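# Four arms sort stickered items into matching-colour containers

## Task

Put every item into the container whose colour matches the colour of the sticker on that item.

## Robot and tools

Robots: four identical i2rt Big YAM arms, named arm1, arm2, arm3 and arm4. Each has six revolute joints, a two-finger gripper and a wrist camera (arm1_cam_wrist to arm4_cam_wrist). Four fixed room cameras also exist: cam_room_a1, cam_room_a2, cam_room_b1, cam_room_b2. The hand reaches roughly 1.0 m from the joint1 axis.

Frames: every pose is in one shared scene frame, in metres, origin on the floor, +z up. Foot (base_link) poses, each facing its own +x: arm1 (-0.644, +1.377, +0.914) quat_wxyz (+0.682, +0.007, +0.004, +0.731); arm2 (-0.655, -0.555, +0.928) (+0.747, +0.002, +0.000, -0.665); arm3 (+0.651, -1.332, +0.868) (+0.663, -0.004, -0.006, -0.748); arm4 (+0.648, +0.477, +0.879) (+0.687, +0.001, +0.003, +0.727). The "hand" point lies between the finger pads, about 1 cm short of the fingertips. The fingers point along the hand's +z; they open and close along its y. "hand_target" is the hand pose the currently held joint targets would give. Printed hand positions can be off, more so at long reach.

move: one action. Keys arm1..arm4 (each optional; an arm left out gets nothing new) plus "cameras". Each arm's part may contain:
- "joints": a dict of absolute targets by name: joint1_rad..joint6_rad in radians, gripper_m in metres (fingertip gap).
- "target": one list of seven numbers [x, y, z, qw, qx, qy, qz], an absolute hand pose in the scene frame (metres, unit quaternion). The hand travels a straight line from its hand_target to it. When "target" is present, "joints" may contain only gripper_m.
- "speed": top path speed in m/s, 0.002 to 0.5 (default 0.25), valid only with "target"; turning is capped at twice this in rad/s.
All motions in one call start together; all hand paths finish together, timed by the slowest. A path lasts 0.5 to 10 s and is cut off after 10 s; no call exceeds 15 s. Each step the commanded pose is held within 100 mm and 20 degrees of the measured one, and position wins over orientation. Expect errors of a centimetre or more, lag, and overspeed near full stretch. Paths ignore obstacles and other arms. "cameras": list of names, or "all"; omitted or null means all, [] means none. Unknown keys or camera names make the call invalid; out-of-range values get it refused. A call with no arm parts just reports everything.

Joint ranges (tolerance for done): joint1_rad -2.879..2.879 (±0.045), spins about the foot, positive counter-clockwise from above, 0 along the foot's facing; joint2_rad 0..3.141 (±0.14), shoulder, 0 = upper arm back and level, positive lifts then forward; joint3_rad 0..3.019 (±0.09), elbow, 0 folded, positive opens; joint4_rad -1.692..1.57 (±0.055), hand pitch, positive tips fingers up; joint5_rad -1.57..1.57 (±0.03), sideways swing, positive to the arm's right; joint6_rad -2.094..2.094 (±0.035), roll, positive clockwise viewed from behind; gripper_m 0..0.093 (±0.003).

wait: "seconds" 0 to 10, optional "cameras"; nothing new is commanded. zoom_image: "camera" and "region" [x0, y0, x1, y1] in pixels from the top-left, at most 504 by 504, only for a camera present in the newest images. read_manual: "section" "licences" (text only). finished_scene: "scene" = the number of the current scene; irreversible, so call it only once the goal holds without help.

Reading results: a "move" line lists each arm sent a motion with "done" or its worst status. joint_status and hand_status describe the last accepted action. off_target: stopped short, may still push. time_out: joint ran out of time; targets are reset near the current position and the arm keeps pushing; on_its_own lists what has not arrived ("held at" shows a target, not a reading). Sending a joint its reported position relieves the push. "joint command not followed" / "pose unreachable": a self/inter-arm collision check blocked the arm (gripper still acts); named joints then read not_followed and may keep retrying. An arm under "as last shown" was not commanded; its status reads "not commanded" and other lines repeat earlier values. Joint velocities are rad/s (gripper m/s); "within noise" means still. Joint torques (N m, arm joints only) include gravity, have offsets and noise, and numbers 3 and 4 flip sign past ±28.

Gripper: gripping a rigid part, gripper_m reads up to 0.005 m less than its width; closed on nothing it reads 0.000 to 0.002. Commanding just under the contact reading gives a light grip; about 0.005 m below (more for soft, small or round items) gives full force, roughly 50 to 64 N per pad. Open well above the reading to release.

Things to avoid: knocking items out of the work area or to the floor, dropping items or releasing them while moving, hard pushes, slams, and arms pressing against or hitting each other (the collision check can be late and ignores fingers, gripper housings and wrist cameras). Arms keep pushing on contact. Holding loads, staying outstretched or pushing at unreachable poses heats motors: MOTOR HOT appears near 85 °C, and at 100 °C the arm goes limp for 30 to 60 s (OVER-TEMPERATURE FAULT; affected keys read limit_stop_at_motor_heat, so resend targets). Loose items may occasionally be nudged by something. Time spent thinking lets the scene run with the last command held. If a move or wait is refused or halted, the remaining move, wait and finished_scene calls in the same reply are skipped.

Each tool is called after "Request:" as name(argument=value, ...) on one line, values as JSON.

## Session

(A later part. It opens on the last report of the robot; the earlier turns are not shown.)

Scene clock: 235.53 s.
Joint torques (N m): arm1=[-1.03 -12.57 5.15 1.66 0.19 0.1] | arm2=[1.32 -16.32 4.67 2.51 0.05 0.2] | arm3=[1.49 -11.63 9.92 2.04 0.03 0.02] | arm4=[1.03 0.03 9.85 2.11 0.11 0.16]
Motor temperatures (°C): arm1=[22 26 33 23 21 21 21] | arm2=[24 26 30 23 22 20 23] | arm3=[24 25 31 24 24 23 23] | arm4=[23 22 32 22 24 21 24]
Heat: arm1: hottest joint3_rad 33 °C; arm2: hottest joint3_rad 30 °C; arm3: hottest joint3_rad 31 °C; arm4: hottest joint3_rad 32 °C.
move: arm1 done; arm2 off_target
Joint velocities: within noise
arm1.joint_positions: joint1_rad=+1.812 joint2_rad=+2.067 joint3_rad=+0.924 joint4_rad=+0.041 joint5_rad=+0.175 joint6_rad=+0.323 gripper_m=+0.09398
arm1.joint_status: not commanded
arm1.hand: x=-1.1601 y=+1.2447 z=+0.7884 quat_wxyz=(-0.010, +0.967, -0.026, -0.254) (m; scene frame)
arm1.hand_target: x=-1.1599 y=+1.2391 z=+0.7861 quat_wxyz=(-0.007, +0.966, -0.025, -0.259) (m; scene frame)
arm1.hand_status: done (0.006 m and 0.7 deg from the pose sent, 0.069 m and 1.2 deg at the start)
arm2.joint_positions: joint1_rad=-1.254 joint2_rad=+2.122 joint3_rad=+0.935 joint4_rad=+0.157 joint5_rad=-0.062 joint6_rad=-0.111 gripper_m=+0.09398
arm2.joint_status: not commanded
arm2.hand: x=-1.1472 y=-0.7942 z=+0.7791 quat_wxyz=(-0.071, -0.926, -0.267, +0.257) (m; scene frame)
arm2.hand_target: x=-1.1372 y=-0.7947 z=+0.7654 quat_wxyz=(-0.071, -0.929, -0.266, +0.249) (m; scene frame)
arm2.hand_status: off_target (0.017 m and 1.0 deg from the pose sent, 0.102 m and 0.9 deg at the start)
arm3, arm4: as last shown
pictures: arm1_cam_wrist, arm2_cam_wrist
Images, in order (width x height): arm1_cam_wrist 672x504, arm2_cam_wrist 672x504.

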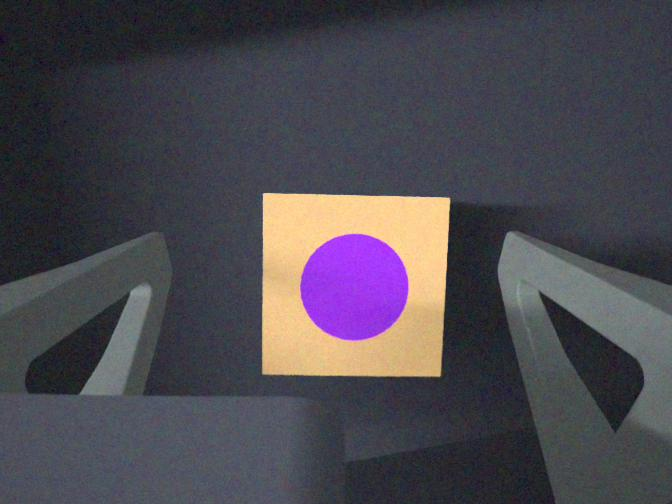

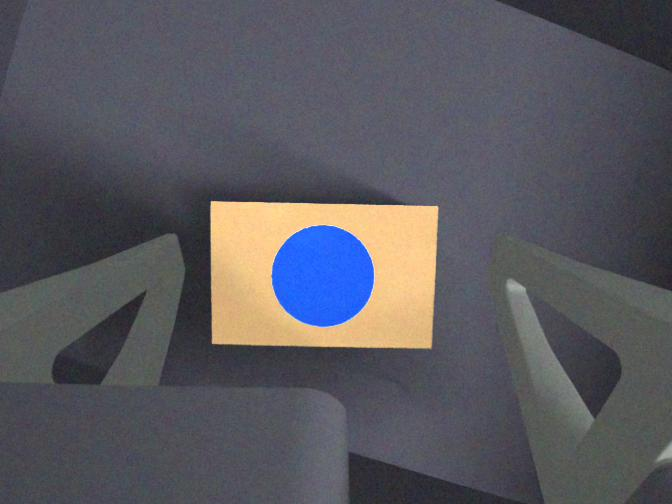

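Request:
move(arm1={"target":[-1.147,1.243,0.759,-0.0068,0.9656,-0.0253,-0.2588],"speed":0.08}, arm2={"target":[-1.126,-0.7905,0.749,0.0714,0.9286,0.2663,-0.2488],"speed":0.08}, cameras=["arm1_cam_wrist","arm2_cam_wrist","cam_room_b1","cam_room_b2"])

Scene clock: 245.30 s.
Joint torques (N m): arm1=[-1.14 -13.33 4.62 1.98 0.23 0.12] | arm2=[1.49 -15.09 3.45 2.26 0.02 0.15] | arm3=[1.61 -11.69 9.87 2.04 0.03 0.01] | arm4=[1.32 0.09 9.87 2.15 0.11 0.17]
Motor temperatures (°C): arm1=[22 26 32 23 22 21 21] | arm2=[24 26 29 23 22 20 23] | arm3=[24 25 31 24 24 23 23] | arm4=[23 22 32 22 24 21 24]
Heat: arm1: hottest joint3_rad 32 °C; arm2: hottest joint3_rad 29 °C; arm3: hottest joint3_rad 31 °C; arm4: hottest joint3_rad 32 °C.
move: arm1 done; arm2 off_target
Joint velocities: within noise
arm1.joint_positions: joint1_rad=+1.813 joint2_rad=+2.125 joint3_rad=+0.894 joint4_rad=+0.128 joint5_rad=+0.175 joint6_rad=+0.324 gripper_m=+0.09398
arm1.joint_status: not commanded
arm1.hand: x=-1.1465 y=+1.2489 z=+0.7610 quat_wxyz=(-0.010, +0.967, -0.026, -0.253) (m; scene frame)
arm1.hand_target: x=-1.1471 y=+1.2429 z=+0.7592 quat_wxyz=(-0.007, +0.966, -0.025, -0.259) (m; scene frame)
arm1.hand_status: done (0.006 m and 0.7 deg from the pose sent, 0.032 m and 0.7 deg at the start)
arm2.joint_positions: joint1_rad=-1.253 joint2_rad=+2.140 joint3_rad=+0.919 joint4_rad=+0.223 joint5_rad=-0.060 joint6_rad=-0.105 gripper_m=+0.09398
arm2.joint_status: not commanded
arm2.hand: x=-1.1470 y=-0.7939 z=+0.7741 quat_wxyz=(-0.073, -0.922, -0.264, +0.273) (m; scene frame)
arm2.hand_target: x=-1.1256 y=-0.7899 z=+0.7504 quat_wxyz=(-0.071, -0.929, -0.266, +0.249) (m; scene frame)
arm2.hand_status: off_target (0.033 m and 2.8 deg from the pose sent, 0.037 m and 1.1 deg at the start)
arm3, arm4: as last shown
pictures: arm1_cam_wrist, arm2_cam_wrist, cam_room_b1, cam_room_b2
Images, in order (width x height): arm1_cam_wrist 672x504, arm2_cam_wrist 672x504, cam_room_b1 672x504, cam_room_b2 672x504.

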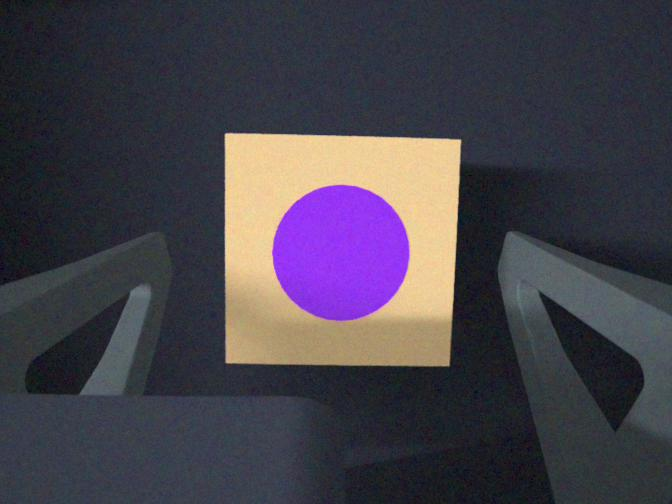

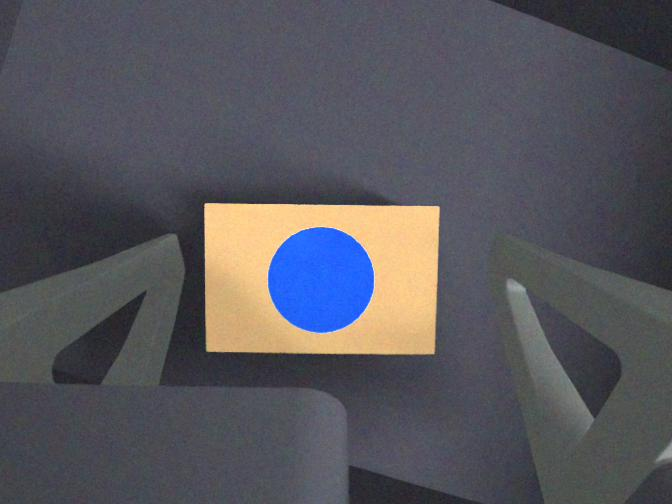

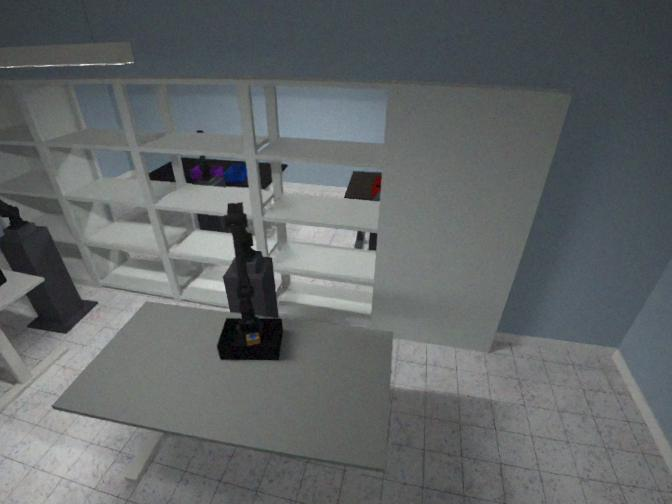

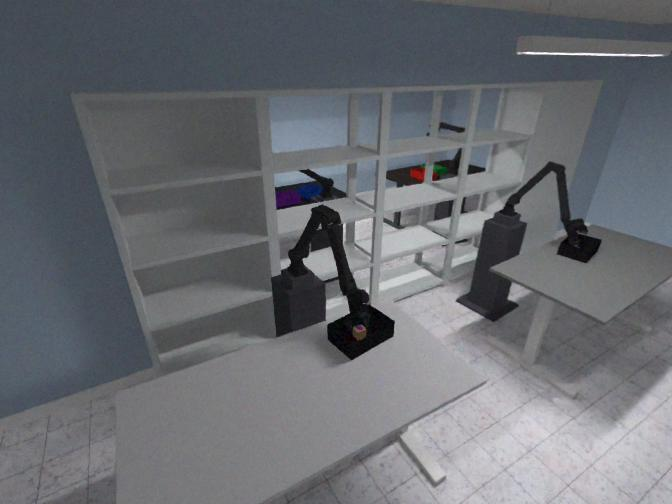

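Request:
move(arm1={"joints":{"gripper_m":0.045}}, cameras=["arm1_cam_wrist","cam_room_b1","cam_room_b2"])

Request:
zoom_image(camera="cam_room_b1", region=[200, 280, 300, 370])

Request:
zoom_image(camera="cam_room_b2", region=[540, 190, 640, 280])

Scene clock: 260.97 s.
Joint torques (N m): arm1=[-1.08 -12.92 4.41 1.98 0.17 0.1] | arm2=[1.61 -15.15 3.45 2.26 0.01 0.14] | arm3=[1.49 -11.69 9.89 2.04 0.03 0.03] | arm4=[1.14 -0.73 9.84 2.14 0.14 0.18]
Motor temperatures (°C): arm1=[22 27 30 23 22 21 21] | arm2=[24 27 28 22 22 20 23] | arm3=[24 25 31 24 24 23 23] | arm4=[23 22 33 22 24 21 24]
Heat: arm1: hottest joint3_rad 30 °C; arm2: hottest joint3_rad 28 °C; arm3: hottest joint3_rad 31 °C; arm4: hottest joint3_rad 33 °C.
move: arm1 off_target
Joint velocities: within noise
arm1.joint_positions: joint1_rad=+1.813 joint2_rad=+2.125 joint3_rad=+0.894 joint4_rad=+0.129 joint5_rad=+0.176 joint6_rad=+0.325 gripper_m=+0.05276
arm1.joint_status: gripper_m off_target (ended at +0.05278, target +0.04500)
arm1.hand: x=-1.1466 y=+1.2490 z=+0.7611 quat_wxyz=(-0.010, +0.967, -0.027, -0.254) (m; scene frame)
arm1.hand_target: x=-1.1471 y=+1.2429 z=+0.7592 quat_wxyz=(-0.007, +0.966, -0.025, -0.259) (m; scene frame)
arm1.hand_status: not commanded
arm2, arm3, arm4: as last shown
arm2.hand_target: x=-1.1256 y=-0.7899 z=+0.7503 quat_wxyz=(-0.071, -0.929, -0.266, +0.249) (m; scene frame)
pictures: arm1_cam_wrist, cam_room_b1, cam_room_b2
Images, in order (width x height): arm1_cam_wrist 672x504, cam_room_b1 672x504, cam_room_b2 672x504.

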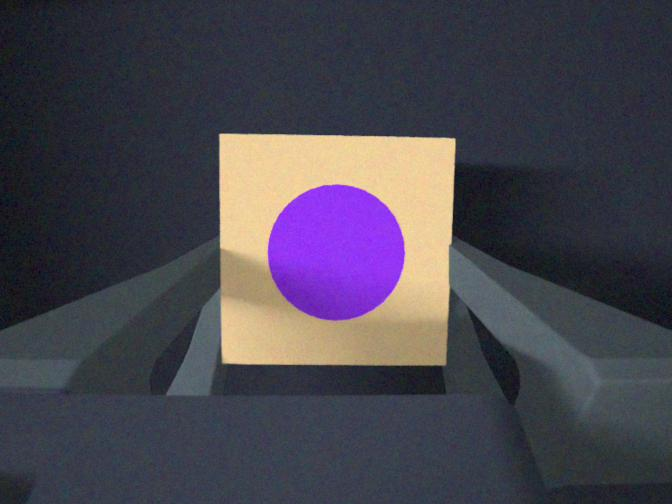

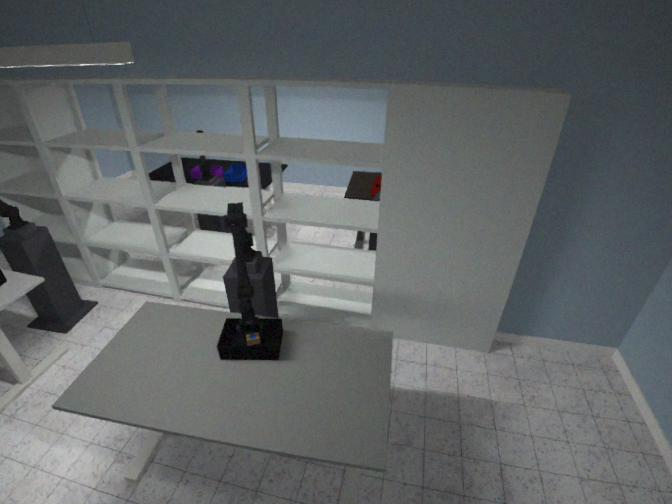

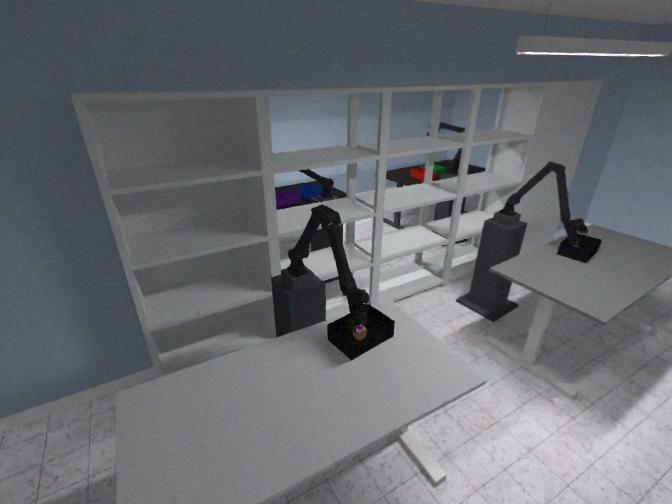

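Scaled by 5.040.

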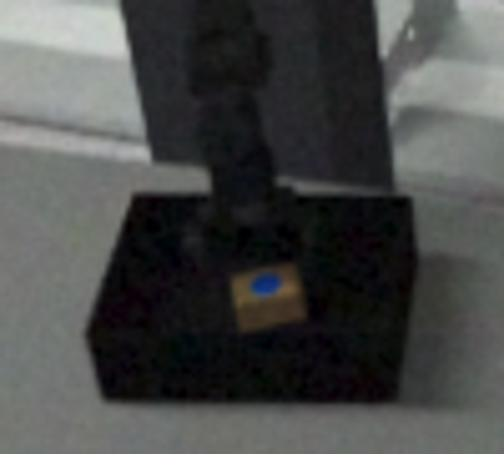

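Scaled by 5.040.

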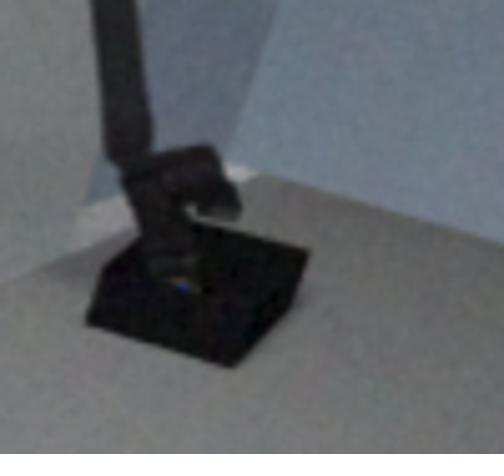

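Request:
move(arm1={"target":[-1.12,1.25,0.96,-0.0068,0.9656,-0.0253,-0.2588],"speed":0.15}, arm2={"target":[-1.132,-0.792,0.838,0.024,0.9576,0.2746,-0.0838],"speed":0.12}, cameras=["arm1_cam_wrist","arm2_cam_wrist"])

Scene clock: 284.47 s.
Joint torques (N m): arm1=[-0.67 -10.75 10.76 0.87 0.23 0.15] | arm2=[1.32 -19.96 10.13 0.49 0.11 0.1] | arm3=[1.38 -11.75 9.91 2.04 0.05 0.02] | arm4=[1.38 -0.15 9.99 2.22 0.08 0.16]
Motor temperatures (°C): arm1=[22 27 30 23 22 21 22] | arm2=[24 27 27 22 22 20 23] | arm3=[24 25 31 24 24 23 23] | arm4=[23 22 33 22 24 21 24]
Heat: arm1: hottest joint3_rad 30 °C; arm2: hottest joint2_rad 27 °C; arm3: hottest joint3_rad 31 °C; arm4: hottest joint3_rad 33 °C.
move: arm1 off_target; arm2 off_target
Joint velocities: within noise
arm1.joint_positions: joint1_rad=+1.814 joint2_rad=+1.598 joint3_rad=+0.833 joint4_rad=-0.357 joint5_rad=+0.176 joint6_rad=+0.325 gripper_m=+0.05276
arm1.joint_status: not commanded
arm1.hand: x=-1.1104 y=+1.2588 z=+0.9442 quat_wxyz=(-0.013, +0.969, -0.026, -0.245) (m; scene frame)
arm1.hand_target: x=-1.1196 y=+1.2502 z=+0.9600 quat_wxyz=(-0.007, +0.966, -0.025, -0.259) (m; scene frame)
arm1.hand_status: off_target (0.020 m and 1.8 deg from the pose sent, 0.201 m and 0.7 deg at the start)
arm2.joint_positions: joint1_rad=-1.242 joint2_rad=+2.013 joint3_rad=+1.099 joint4_rad=-0.512 joint5_rad=-0.024 joint6_rad=-0.104 gripper_m=+0.09398
arm2.joint_status: not commanded
arm2.hand: x=-1.1172 y=-0.7800 z=+0.8245 quat_wxyz=(-0.023, -0.960, -0.272, +0.068) (m; scene frame)
arm2.hand_target: x=-1.1315 y=-0.7920 z=+0.8383 quat_wxyz=(-0.024, -0.958, -0.275, +0.084) (m; scene frame)
arm2.hand_status: off_target (0.023 m and 1.8 deg from the pose sent, 0.066 m and 22.8 deg at the start)
arm3, arm4: as last shown
pictures: arm1_cam_wrist, arm2_cam_wrist
Images, in order (width x height): arm1_cam_wrist 672x504, arm2_cam_wrist 672x504.

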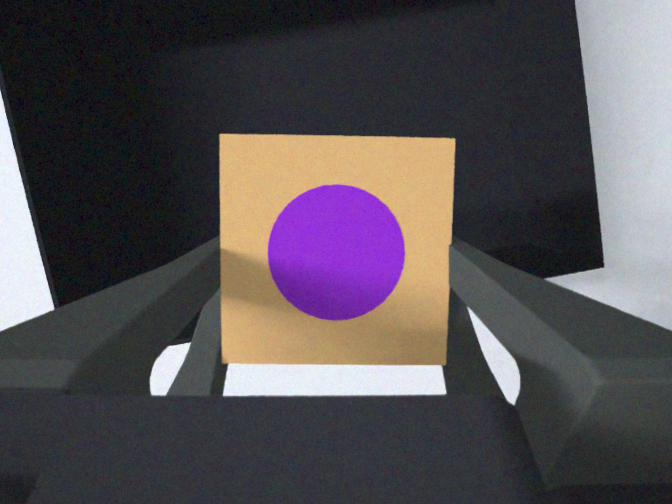

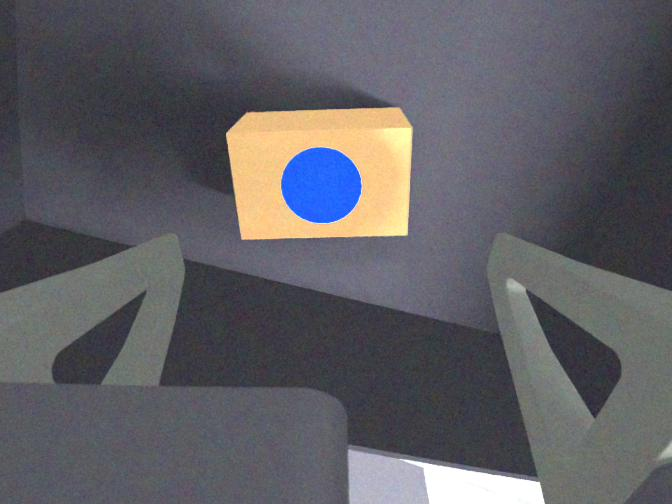

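Request:
move(arm1={"joints":{"joint2_rad":0.6,"joint3_rad":1.2,"joint4_rad":-1.2,"joint5_rad":0,"joint6_rad":0}}, arm2={"target":[-1.131,-0.797,0.775,0.024,0.9576,0.2746,-0.0838],"speed":0.08}, cameras=["arm1_cam_wrist","arm2_cam_wrist"])

Scene clock: 299.57 s.
Joint torques (N m): arm1=[-0.79 3.49 11.59 1.26 -0.03 -0.07] | arm2=[1.49 -17.14 9.35 1.59 0.11 0.18] | arm3=[1.55 -11.63 9.91 2.07 0.05 0.03] | arm4=[0.62 -0.26 9.94 2.17 0.13 0.16]
Motor temperatures (°C): arm1=[22 26 31 23 22 21 22] | arm2=[24 28 28 22 22 20 23] | arm3=[24 25 31 24 24 23 23] | arm4=[23 21 33 22 24 21 24]
Heat: arm1: hottest joint3_rad 31 °C; arm2: hottest joint2_rad 28 °C; arm3: hottest joint3_rad 31 °C; arm4: hottest joint3_rad 33 °C.
move: arm1 done; arm2 off_target
Joint velocities: within noise
arm1.joint_positions: joint1_rad=+1.816 joint2_rad=+0.600 joint3_rad=+1.183 joint4_rad=-1.192 joint5_rad=+0.002 joint6_rad=+0.008 gripper_m=+0.05276
arm1.joint_status: all done
arm1.hand: x=-0.8915 y=+1.2940 z=+1.3879 quat_wxyz=(+0.071, +0.873, +0.136, -0.464) (m; scene frame)
arm1.hand_target: x=-0.8885 y=+1.2920 z=+1.3949 quat_wxyz=(+0.073, +0.869, +0.143, -0.467) (m; scene frame)
arm1.hand_status: not commanded
arm2.joint_positions: joint1_rad=-1.232 joint2_rad=+2.114 joint3_rad=+1.107 joint4_rad=-0.408 joint5_rad=-0.022 joint6_rad=-0.103 gripper_m=+0.09398
arm2.joint_status: not commanded
arm2.hand: x=-1.1186 y=-0.7860 z=+0.7805 quat_wxyz=(-0.023, -0.958, -0.276, +0.074) (m; scene frame)
arm2.hand_target: x=-1.1304 y=-0.7968 z=+0.7755 quat_wxyz=(-0.024, -0.958, -0.275, +0.084) (m; scene frame)
arm2.hand_status: off_target (0.017 m and 1.2 deg from the pose sent, 0.054 m and 1.8 deg at the start)
arm3.joint_positions: joint1_rad=+1.685 joint2_rad=+1.212 joint3_rad=+1.297 joint4_rad=-0.866 joint5_rad=+0.000 joint6_rad=-0.008 gripper_m=+0.09398
arm3.joint_status: not commanded
arm3.hand: x=+1.1583 y=-1.3304 z=+1.2360 quat_wxyz=(-0.385, +0.003, -0.923, +0.009) (m; scene frame)
arm3.hand_target: x=+1.1585 y=-1.3276 z=+1.2468 quat_wxyz=(-0.400, +0.002, -0.917, +0.007) (m; scene frame)
arm3.hand_status: not commanded
arm4: as last shown
pictures: arm1_cam_wrist, arm2_cam_wrist
Images, in order (width x height): arm1_cam_wrist 672x504, arm2_cam_wrist 672x504.

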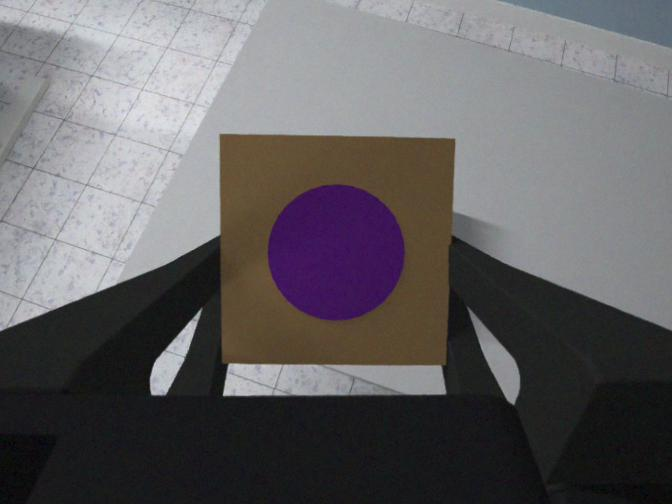

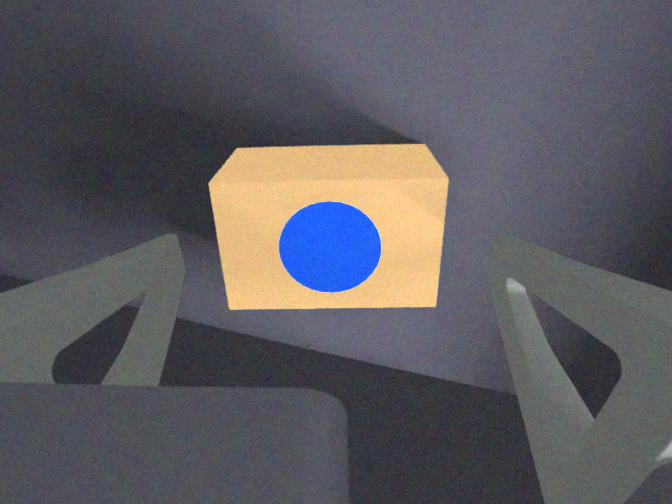

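Request:
move(arm1={"joints":{"joint1_rad":-2.25}}, arm2={"target":[-1.130,-0.796,0.755,0.024,0.9576,0.2746,-0.0838],"speed":0.05}, cameras=["arm1_cam_wrist","arm2_cam_wrist"])

Scene clock: 308.67 s.
Joint torques (N m): arm1=[-2.14 2.67 11.77 1.5 -0.04 -0.01] | arm2=[1.38 -17.08 8.99 1.61 0.1 0.17] | arm3=[1.49 -11.75 9.84 2 0.02 0.03] | arm4=[1.2 -0.32 9.91 2.1 0.11 0.17]
Motor temperatures (°C): arm1=[22 26 31 23 21 21 22] | arm2=[24 27 29 22 22 20 23] | arm3=[24 25 31 24 24 23 23] | arm4=[23 21 34 22 24 21 24]
Heat: arm1: hottest joint3_rad 31 °C; arm2: hottest joint3_rad 29 °C; arm3: hottest joint3_rad 31 °C; arm4: hottest joint3_rad 34 °C.
move: arm1 done; arm2 off_target
Joint velocities: within noise
arm1.joint_positions: joint1_rad=-2.243 joint2_rad=+0.600 joint3_rad=+1.183 joint4_rad=-1.192 joint5_rad=+0.002 joint6_rad=+0.006 gripper_m=+0.05273
arm1.joint_status: all done
arm1.hand: x=-0.4162 y=+1.2233 z=+1.3803 quat_wxyz=(-0.435, -0.266, -0.849, +0.138) (m; scene frame)
arm1.hand_target: x=-0.4187 y=+1.2232 z=+1.3873 quat_wxyz=(-0.438, -0.265, -0.847, +0.141) (m; scene frame)
arm1.hand_status: not commanded
arm2.joint_positions: joint1_rad=-1.232 joint2_rad=+2.155 joint3_rad=+1.111 joint4_rad=-0.367 joint5_rad=-0.022 joint6_rad=-0.103 gripper_m=+0.09398
arm2.joint_status: not commanded
arm2.hand: x=-1.1186 y=-0.7859 z=+0.7623 quat_wxyz=(-0.023, -0.958, -0.276, +0.075) (m; scene frame)
arm2.hand_target: x=-1.1295 y=-0.7958 z=+0.7556 quat_wxyz=(-0.024, -0.958, -0.275, +0.084) (m; scene frame)
arm2.hand_status: off_target (0.017 m and 1.0 deg from the pose sent, 0.030 m and 1.2 deg at the start)
arm3, arm4: as last shown
pictures: arm1_cam_wrist, arm2_cam_wrist
Images, in order (width x height): arm1_cam_wrist 672x504, arm2_cam_wrist 672x504.

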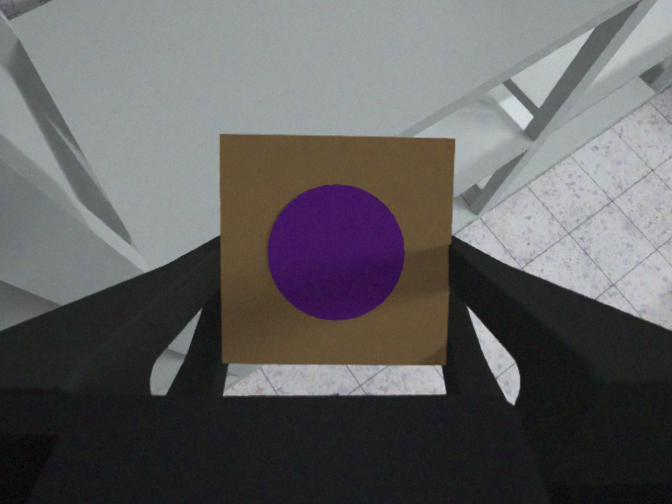

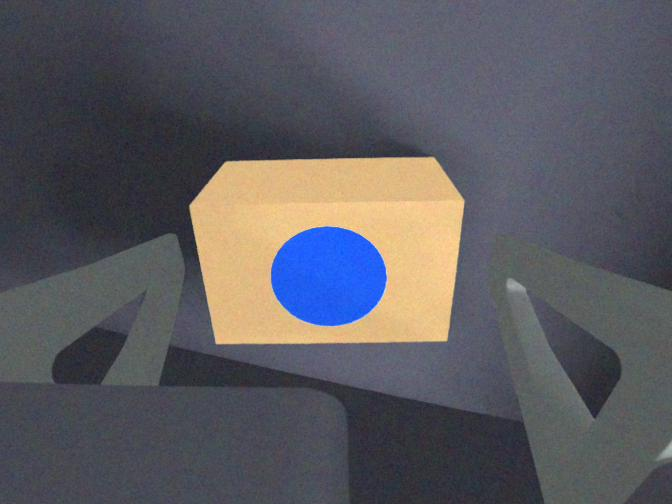

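Request:
move(arm2={"joints":{"gripper_m":0.053}}, cameras=["arm1_cam_wrist","arm2_cam_wrist"])

Scene clock: 315.47 s.
Joint torques (N m): arm1=[-2.49 3.02 11.77 1.47 -0.03 -0.01] | arm2=[1.44 -17.2 8.9 1.62 0.09 0.17] | arm3=[1.55 -11.69 9.87 2.03 0.03 0.02] | arm4=[1.14 -0.09 9.96 2.11 0.12 0.15]
Motor temperatures (°C): arm1=[22 26 32 23 21 21 22] | arm2=[24 27 29 22 22 20 23] | arm3=[24 25 31 24 24 23 23] | arm4=[23 21 34 22 24 21 24]
Heat: arm1: hottest joint3_rad 32 °C; arm2: hottest joint3_rad 29 °C; arm3: hottest joint3_rad 31 °C; arm4: hottest joint3_rad 34 °C.
move: arm2 off_target
Joint velocities: within noise
arm1, arm3, arm4: as last shown
arm2.joint_positions: joint1_rad=-1.232 joint2_rad=+2.155 joint3_rad=+1.111 joint4_rad=-0.367 joint5_rad=-0.021 joint6_rad=-0.103 gripper_m=+0.06816
arm2.joint_status: gripper_m off_target (ended at +0.06819, target +0.05300)
arm2.hand: x=-1.1188 y=-0.7859 z=+0.7624 quat_wxyz=(-0.023, -0.958, -0.276, +0.075) (m; scene frame)
arm2.hand_target: x=-1.1294 y=-0.7957 z=+0.7555 quat_wxyz=(-0.024, -0.958, -0.275, +0.084) (m; scene frame)
arm2.hand_status: not commanded
pictures: arm1_cam_wrist, arm2_cam_wrist
Images, in order (width x height): arm1_cam_wrist 672x504, arm2_cam_wrist 672x504.

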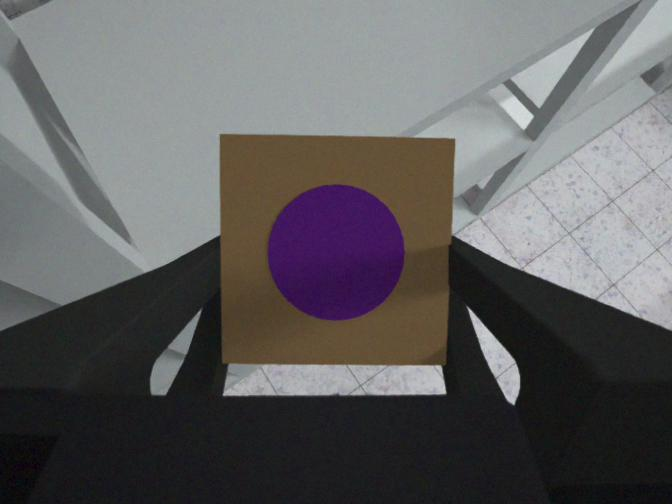

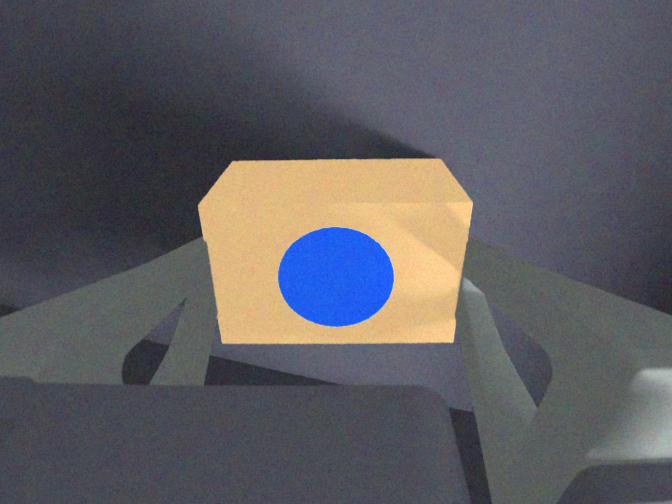

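Request:
move(arm1={"target":[-0.39,1.2,1.16,0.2468,0.2905,0.9213,-0.0778],"speed":0.2}, arm2={"target":[-1.09,-0.775,0.95,0.024,0.9576,0.2746,-0.0838],"speed":0.15}, cameras=["arm1_cam_wrist","arm2_cam_wrist","arm4_cam_wrist"])

Scene clock: 325.17 s.
Joint torques (N m): arm1=[-2.43 -1.03 12.41 1.98 0.02 -0.03] | arm2=[1.08 -16.62 8.66 0.62 0.09 0.15] | arm3=[1.44 -11.63 9.85 2.03 0.03 0.02] | arm4=[0.79 -0.26 9.85 2.1 0.13 0.14]
Motor temperatures (°C): arm1=[22 26 32 23 21 21 22] | arm2=[24 27 30 22 22 20 23] | arm3=[24 25 31 24 24 23 23] | arm4=[23 21 34 22 24 21 24]
Heat: arm1: hottest joint3_rad 32 °C; arm2: hottest joint3_rad 30 °C; arm3: hottest joint3_rad 31 °C; arm4: hottest joint3_rad 34 °C.
move: arm1 off_target; arm2 done
Joint velocities: within noise
arm1.joint_positions: joint1_rad=-2.248 joint2_rad=+0.776 joint3_rad=+0.808 joint4_rad=-1.101 joint5_rad=-0.008 joint6_rad=+0.004 gripper_m=+0.05273
arm1.joint_status: not commanded
arm1.hand: x=-0.3940 y=+1.2066 z=+1.1507 quat_wxyz=(-0.231, -0.290, -0.926, +0.071) (m; scene frame)
arm1.hand_target: x=-0.3903 y=+1.2002 z=+1.1601 quat_wxyz=(-0.247, -0.290, -0.921, +0.078) (m; scene frame)
arm1.hand_status: off_target (0.012 m and 2.1 deg from the pose sent, 0.223 m and 24.3 deg at the start)
arm2.joint_positions: joint1_rad=-1.232 joint2_rad=+1.706 joint3_rad=+1.062 joint4_rad=-0.732 joint5_rad=-0.021 joint6_rad=-0.103 gripper_m=+0.06816
arm2.joint_status: not commanded
arm2.hand: x=-1.0965 y=-0.7755 z=+0.9526 quat_wxyz=(-0.026, -0.956, -0.276, +0.093) (m; scene frame)
arm2.hand_target: x=-1.0900 y=-0.7749 z=+0.9500 quat_wxyz=(-0.024, -0.958, -0.275, +0.084) (m; scene frame)
arm2.hand_status: done (0.007 m and 1.1 deg from the pose sent, 0.190 m and 1.0 deg at the start)
arm3: as last shown
arm4.joint_positions: joint1_rad=+2.146 joint2_rad=+0.412 joint3_rad=+0.597 joint4_rad=-0.219 joint5_rad=-0.001 joint6_rad=-0.012 gripper_m=+0.09402
arm4.joint_status: not commanded
arm4.hand: x=+0.3887 y=+0.2880 z=+1.2876 quat_wxyz=(+0.213, +0.680, +0.227, -0.664) (m; scene frame)
arm4.hand_target: x=+0.3921 y=+0.2892 z=+1.2972 quat_wxyz=(+0.222, +0.670, +0.220, -0.674) (m; scene frame)
arm4.hand_status: not commanded
pictures: arm1_cam_wrist, arm2_cam_wrist, arm4_cam_wrist
Images, in order (width x height): arm1_cam_wrist 672x504, arm2_cam_wrist 672x504, arm4_cam_wrist 672x504.

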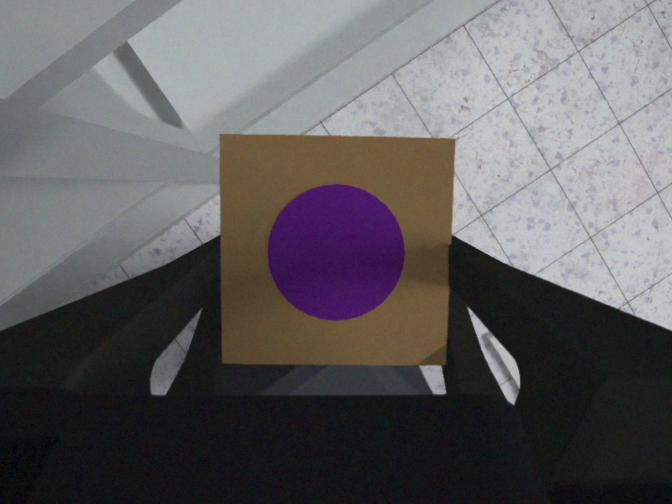

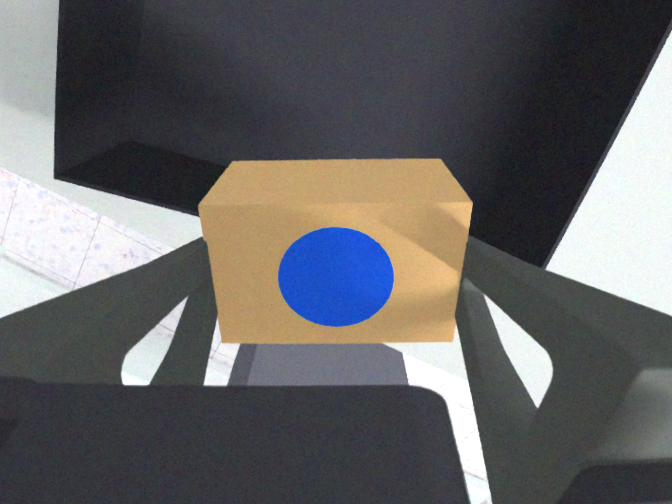

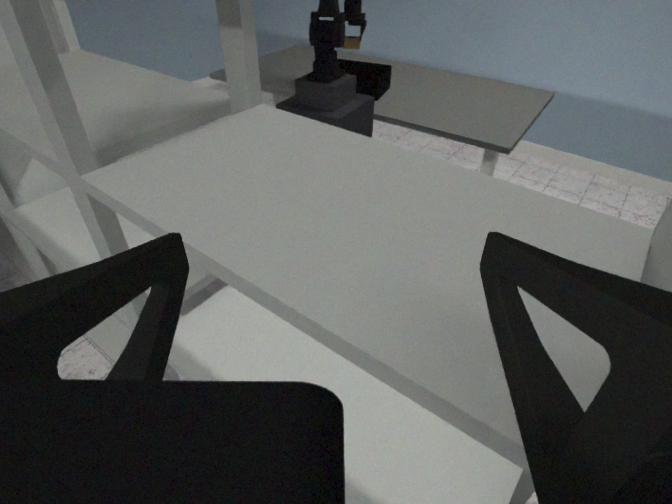

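Request:
move(arm1={"target":[-0.01,0.938,1.11,0.2468,0.2905,0.9213,-0.0778],"speed":0.2}, arm2={"joints":{"joint2_rad":0.6,"joint3_rad":1.2,"joint4_rad":-1.2,"joint5_rad":0,"joint6_rad":0}}, arm4={"joints":{"joint1_rad":0.9}}, cameras=["arm1_cam_wrist","arm4_cam_wrist","cam_room_b2"])

Scene clock: 332.73 s.
Joint torques (N m): arm1=[-1.9 -19.43 17.46 0.95 0.12 0.07] | arm2=[1.2 -0.32 13.85 1.89 0.14 0.2] | arm3=[1.55 -11.63 9.88 2.06 0.03 0.01] | arm4=[0.44 0.03 9.87 2.13 0.06 0.18]
Motor temperatures (°C): arm1=[22 25 33 23 21 21 22] | arm2=[24 27 30 22 22 20 23] | arm3=[24 25 31 24 24 23 23] | arm4=[23 21 34 22 24 21 24]
Heat: arm1: hottest joint3_rad 33 °C; arm2: hottest joint3_rad 30 °C; arm3: hottest joint3_rad 31 °C; arm4: hottest joint3_rad 34 °C.
move: arm1 off_target; arm2 done; arm4 done
Joint velocities: within noise
arm1.joint_positions: joint1_rad=-2.248 joint2_rad=+2.053 joint3_rad=+1.942 joint4_rad=-0.980 joint5_rad=-0.006 joint6_rad=+0.004 gripper_m=+0.05273
arm1.joint_status: not commanded
arm1.hand: x=-0.0246 y=+0.9484 z=+1.0771 quat_wxyz=(-0.220, -0.292, -0.928, +0.069) (m; scene frame)
arm1.hand_target: x=-0.0118 y=+0.9394 z=+1.1103 quat_wxyz=(-0.247, -0.290, -0.921, +0.078) (m; scene frame)
arm1.hand_status: off_target (0.037 m and 3.4 deg from the pose sent, 0.470 m and 2.1 deg at the start)
arm2.joint_positions: joint1_rad=-1.232 joint2_rad=+0.598 joint3_rad=+1.166 joint4_rad=-1.188 joint5_rad=-0.003 joint6_rad=-0.014 gripper_m=+0.06816
arm2.joint_status: all done
arm2.hand: x=-0.8976 y=-0.6754 z=+1.3894 quat_wxyz=(-0.101, -0.865, -0.208, +0.445) (m; scene frame)
arm2.hand_target: x=-0.8941 y=-0.6749 z=+1.4045 quat_wxyz=(-0.106, -0.862, -0.203, +0.453) (m; scene frame)
arm2.hand_status: not commanded
arm3: as last shown
arm4.joint_positions: joint1_rad=+0.903 joint2_rad=+0.412 joint3_rad=+0.597 joint4_rad=-0.219 joint5_rad=+0.001 joint6_rad=-0.012 gripper_m=+0.09404
arm4.joint_status: all done
arm4.hand: x=+0.3854 y=+0.6648 z=+1.2863 quat_wxyz=(-0.212, +0.685, -0.214, -0.663) (m; scene frame)
arm4.hand_target: x=+0.3886 y=+0.6635 z=+1.2960 quat_wxyz=(-0.212, +0.673, -0.215, -0.675) (m; scene frame)
arm4.hand_status: not commanded
pictures: arm1_cam_wrist, arm4_cam_wrist, cam_room_b2
Images, in order (width x height): arm1_cam_wrist 672x504, arm4_cam_wrist 672x504, cam_room_b2 672x504.

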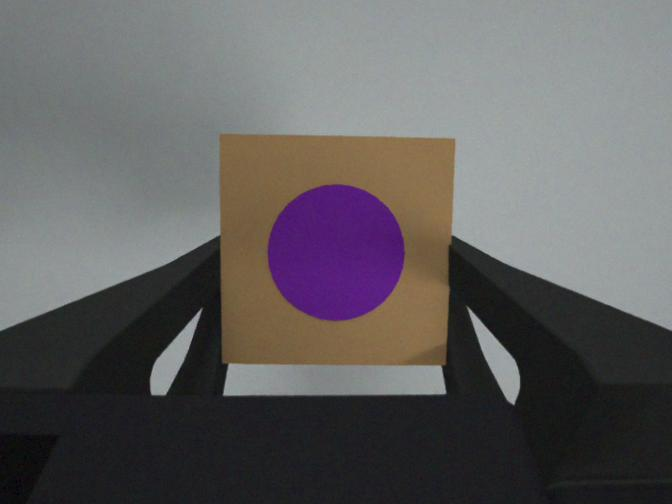

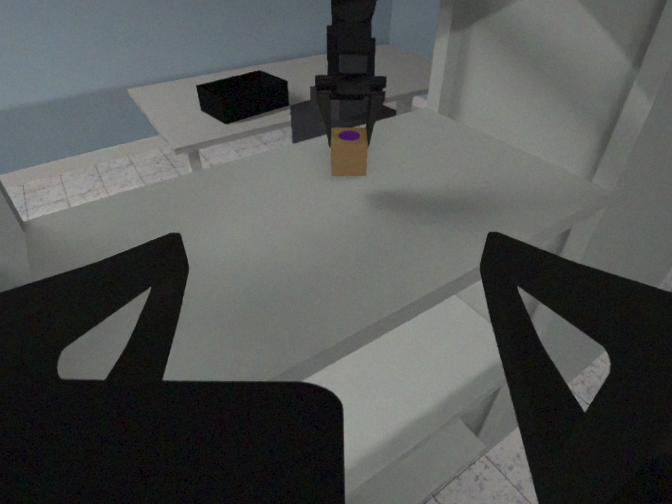

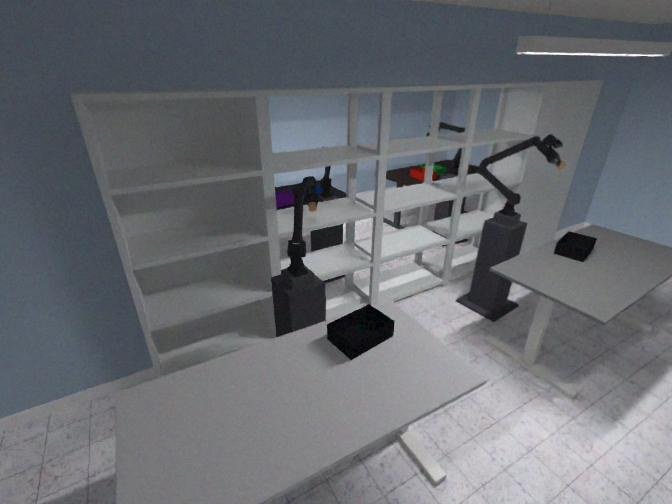

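Request:
move(arm1={"target":[-0.01,0.932,1.063,0.2468,0.2905,0.9213,-0.0778],"speed":0.08}, cameras=["arm4_cam_wrist"])

Request:
zoom_image(camera="arm4_cam_wrist", region=[260, 60, 460, 210])

Scene clock: 336.80 s.
Joint torques (N m): arm1=[-1.96 -19.43 11.79 2.06 -0.03 0.01] | arm2=[1.2 -0.32 13.85 1.94 0.13 0.2] | arm3=[1.49 -11.87 9.87 2.04 0.03 0.03] | arm4=[0.56 -0.38 9.85 2.11 0.02 0.15]
Motor temperatures (°C): arm1=[22 26 33 23 21 21 22] | arm2=[24 27 30 22 22 20 24] | arm3=[24 25 31 24 24 23 23] | arm4=[23 21 34 22 24 21 24]
Heat: arm1: hottest joint3_rad 33 °C; arm2: hottest joint3_rad 30 °C; arm3: hottest joint3_rad 31 °C; arm4: hottest joint3_rad 34 °C.
move: arm1 done
Joint velocities: within noise
arm1.joint_positions: joint1_rad=-2.248 joint2_rad=+2.080 joint3_rad=+1.938 joint4_rad=-0.911 joint5_rad=-0.006 joint6_rad=+0.004 gripper_m=+0.05273
arm1.joint_status: not commanded
arm1.hand: x=-0.0126 y=+0.9400 z=+1.0632 quat_wxyz=(-0.238, -0.290, -0.924, +0.074) (m; scene frame)
arm1.hand_target: x=-0.0101 y=+0.9322 z=+1.0632 quat_wxyz=(-0.247, -0.290, -0.921, +0.078) (m; scene frame)
arm1.hand_status: done (0.008 m and 1.2 deg from the pose sent, 0.026 m and 3.4 deg at the start)
arm2, arm3, arm4: as last shown
pictures: arm4_cam_wrist
Images, in order (width x height): arm4_cam_wrist 672x504.

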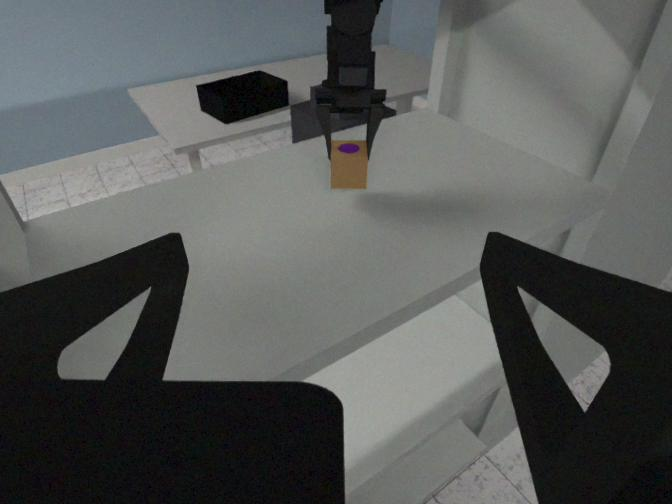

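Scaled by 2.520.

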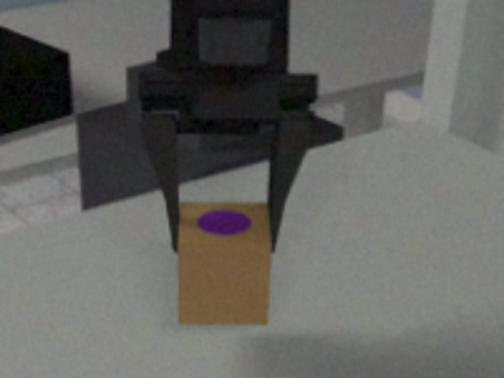

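Request:
move(arm1={"target":[-0.01,0.932,1.043,0.2468,0.2905,0.9213,-0.0778],"speed":0.05}, cameras=[])

Request:
move(arm1={"target":[-0.01,0.932,1.03,0.2468,0.2905,0.9213,-0.0778],"speed":0.05}, cameras=["arm4_cam_wrist"])

Request:
zoom_image(camera="arm4_cam_wrist", region=[260, 60, 460, 210])

Scene clock: 344.27 s.
Joint torques (N m): arm1=[-2.26 -18.67 11.55 2.07 -0.07 -0.01] | arm2=[1.08 -0.32 13.83 1.89 0.13 0.2] | arm3=[1.55 -11.75 9.85 2.04 0.03 0.03] | arm4=[0.97 -0.56 9.94 2 0.05 0.14]
Motor temperatures (°C): arm1=[22 26 33 23 21 21 22] | arm2=[24 26 31 22 22 20 24] | arm3=[24 25 31 24 24 23 23] | arm4=[23 21 34 22 24 21 24]
Heat: arm1: hottest joint3_rad 33 °C; arm2: hottest joint3_rad 31 °C; arm3: hottest joint3_rad 31 °C; arm4: hottest joint3_rad 34 °C.
move: arm1 done
Joint velocities: within noise
arm1.joint_positions: joint1_rad=-2.248 joint2_rad=+2.089 joint3_rad=+1.904 joint4_rad=-0.864 joint5_rad=-0.006 joint6_rad=+0.004 gripper_m=+0.05273
arm1.joint_status: not commanded
arm1.hand: x=-0.0124 y=+0.9396 z=+1.0450 quat_wxyz=(-0.239, -0.290, -0.924, +0.075) (m; scene frame)
arm1.hand_target: x=-0.0101 y=+0.9321 z=+1.0431 quat_wxyz=(-0.247, -0.290, -0.921, +0.078) (m; scene frame)
arm1.hand_status: done (0.008 m and 1.0 deg from the pose sent, 0.022 m and 1.2 deg at the start)
arm2, arm3, arm4: as last shown
pictures: none
No camera images: "cameras" was empty.

Scene clock: 345.23 s.
Joint torques (N m): arm1=[-2.32 -19.02 11.63 2.15 -0.05 0.03] | arm2=[1.26 -0.32 13.85 1.92 0.13 0.21] | arm3=[1.55 -11.75 9.88 2.06 0.04 0.02] | arm4=[0.62 -0.38 9.89 2.09 0.03 0.19]
Motor temperatures (°C): arm1=[22 26 33 23 21 21 22] | arm2=[24 26 31 22 22 20 24] | arm3=[24 25 31 24 24 23 23] | arm4=[23 21 34 22 24 21 24]
Heat: arm1: hottest joint3_rad 33 °C; arm2: hottest joint3_rad 31 °C; arm3: hottest joint3_rad 31 °C; arm4: hottest joint3_rad 34 °C.
move: arm1 done
Joint velocities: within noise
arm1.joint_positions: joint1_rad=-2.248 joint2_rad=+2.096 joint3_rad=+1.884 joint4_rad=-0.835 joint5_rad=-0.006 joint6_rad=+0.004 gripper_m=+0.05273
arm1.joint_status: not commanded
arm1.hand: x=-0.0122 y=+0.9394 z=+1.0337 quat_wxyz=(-0.240, -0.290, -0.923, +0.075) (m; scene frame)
arm1.hand_target: x=-0.0101 y=+0.9322 z=+1.0302 quat_wxyz=(-0.247, -0.291, -0.921, +0.078) (m; scene frame)
arm1.hand_status: done (0.009 m and 0.8 deg from the pose sent, 0.017 m and 1.0 deg at the start)
arm2, arm3, arm4: as last shown
pictures: arm4_cam_wrist
Images, in order (width x height): arm4_cam_wrist 672x504.

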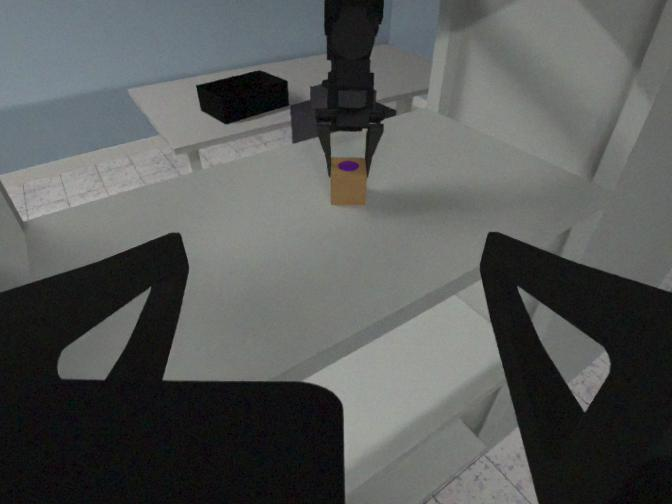

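Scaled by 2.520.

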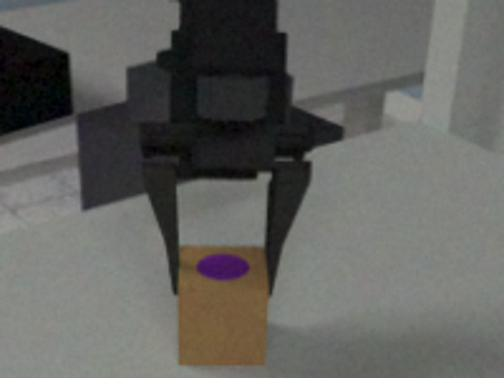

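Request:
move(arm1={"target":[-0.01,0.932,1.017,0.2468,0.2905,0.9213,-0.0778],"speed":0.05}, cameras=[])

Request:
move(arm1={"target":[-0.01,0.932,1.006,0.2468,0.2905,0.9213,-0.0778],"speed":0.05}, cameras=["arm4_cam_wrist"])

Request:
zoom_image(camera="arm4_cam_wrist", region=[260, 90, 460, 240])

Scene clock: 350.97 s.
Joint torques (N m): arm1=[-2.26 -18.43 10.56 2.02 -0.04 -0.02] | arm2=[1.38 -0.38 13.85 1.91 0.13 0.21] | arm3=[1.49 -11.69 9.89 2.04 0.04 0.02] | arm4=[0.32 -0.38 9.85 2.04 0.08 0.16]
Motor temperatures (°C): arm1=[22 26 34 23 21 21 23] | arm2=[24 26 31 22 22 20 24] | arm3=[24 25 31 24 24 23 23] | arm4=[23 21 34 22 24 21 24]
Heat: arm1: hottest joint3_rad 34 °C; arm2: hottest joint3_rad 31 °C; arm3: hottest joint3_rad 31 °C; arm4: hottest joint3_rad 34 °C.
move: arm1 off_target
Joint velocities: within noise
arm1.joint_positions: joint1_rad=-2.248 joint2_rad=+2.096 joint3_rad=+1.873 joint4_rad=-0.806 joint5_rad=-0.006 joint6_rad=+0.004 gripper_m=+0.05273
arm1.joint_status: not commanded
arm1.hand: x=-0.0096 y=+0.9376 z=+1.0322 quat_wxyz=(-0.249, -0.289, -0.921, +0.078) (m; scene frame)
arm1.hand_target: x=-0.0103 y=+0.9324 z=+1.0171 quat_wxyz=(-0.247, -0.291, -0.921, +0.078) (m; scene frame)
arm1.hand_status: off_target (0.016 m and 0.3 deg from the pose sent, 0.018 m and 0.8 deg at the start)
arm2, arm4: as last shown
arm3.joint_positions: joint1_rad=+1.685 joint2_rad=+1.212 joint3_rad=+1.297 joint4_rad=-0.866 joint5_rad=+0.000 joint6_rad=-0.008 gripper_m=+0.09398
arm3.joint_status: not commanded
arm3.hand: x=+1.1583 y=-1.3304 z=+1.2360 quat_wxyz=(-0.385, +0.003, -0.923, +0.009) (m; scene frame)
arm3.hand_target: x=+1.1585 y=-1.3276 z=+1.2468 quat_wxyz=(-0.400, +0.002, -0.917, +0.007) (m; scene frame)
arm3.hand_status: not commanded
pictures: none
No camera images: "cameras" was empty.

Scene clock: 351.93 s.
Joint torques (N m): arm1=[-2.9 -18.32 9.8 2 -0.03 0] | arm2=[1.26 -0.32 13.81 1.94 0.13 0.2] | arm3=[1.49 -11.63 9.87 2.02 0.04 0.03] | arm4=[0.85 -0.26 9.91 2.09 0.04 0.18]
Motor temperatures (°C): arm1=[22 26 34 23 21 21 23] | arm2=[24 26 31 22 22 20 24] | arm3=[24 25 31 24 24 23 23] | arm4=[23 21 34 22 24 21 24]
Heat: arm1: hottest joint3_rad 34 °C; arm2: hottest joint3_rad 31 °C; arm3: hottest joint3_rad 31 °C; arm4: hottest joint3_rad 34 °C.
move: arm1 off_target
Joint velocities: within noise
arm1.joint_positions: joint1_rad=-2.248 joint2_rad=+2.096 joint3_rad=+1.866 joint4_rad=-0.780 joint5_rad=-0.006 joint6_rad=+0.004 gripper_m=+0.05273
arm1.joint_status: not commanded
arm1.hand: x=-0.0070 y=+0.9358 z=+1.0317 quat_wxyz=(-0.257, -0.288, -0.919, +0.080) (m; scene frame)
arm1.hand_target: x=-0.0107 y=+0.9326 z=+1.0064 quat_wxyz=(-0.247, -0.291, -0.921, +0.078) (m; scene frame)
arm1.hand_status: off_target (0.026 m and 1.3 deg from the pose sent, 0.027 m and 0.3 deg at the start)
arm2, arm3, arm4: as last shown
pictures: arm4_cam_wrist
Images, in order (width x height): arm4_cam_wrist 672x504.

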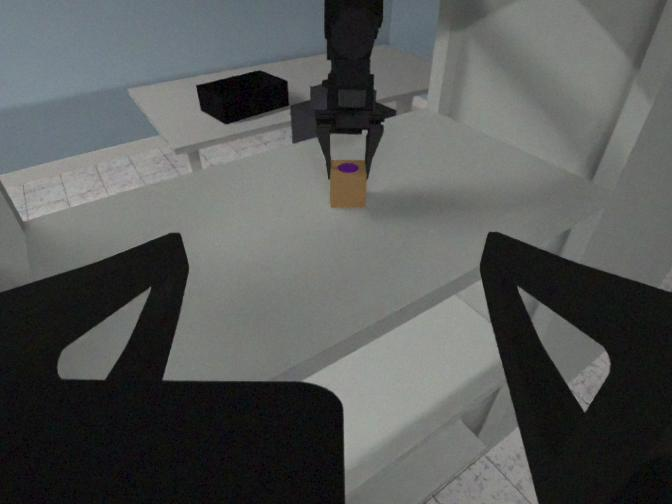

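Scaled by 2.520.

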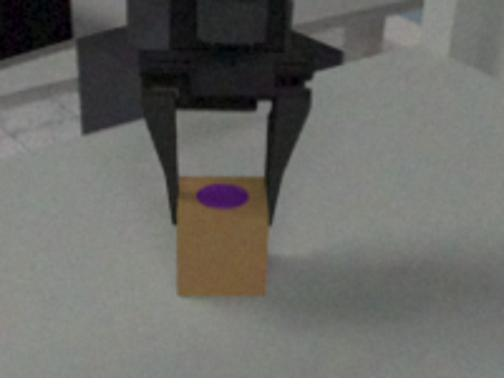

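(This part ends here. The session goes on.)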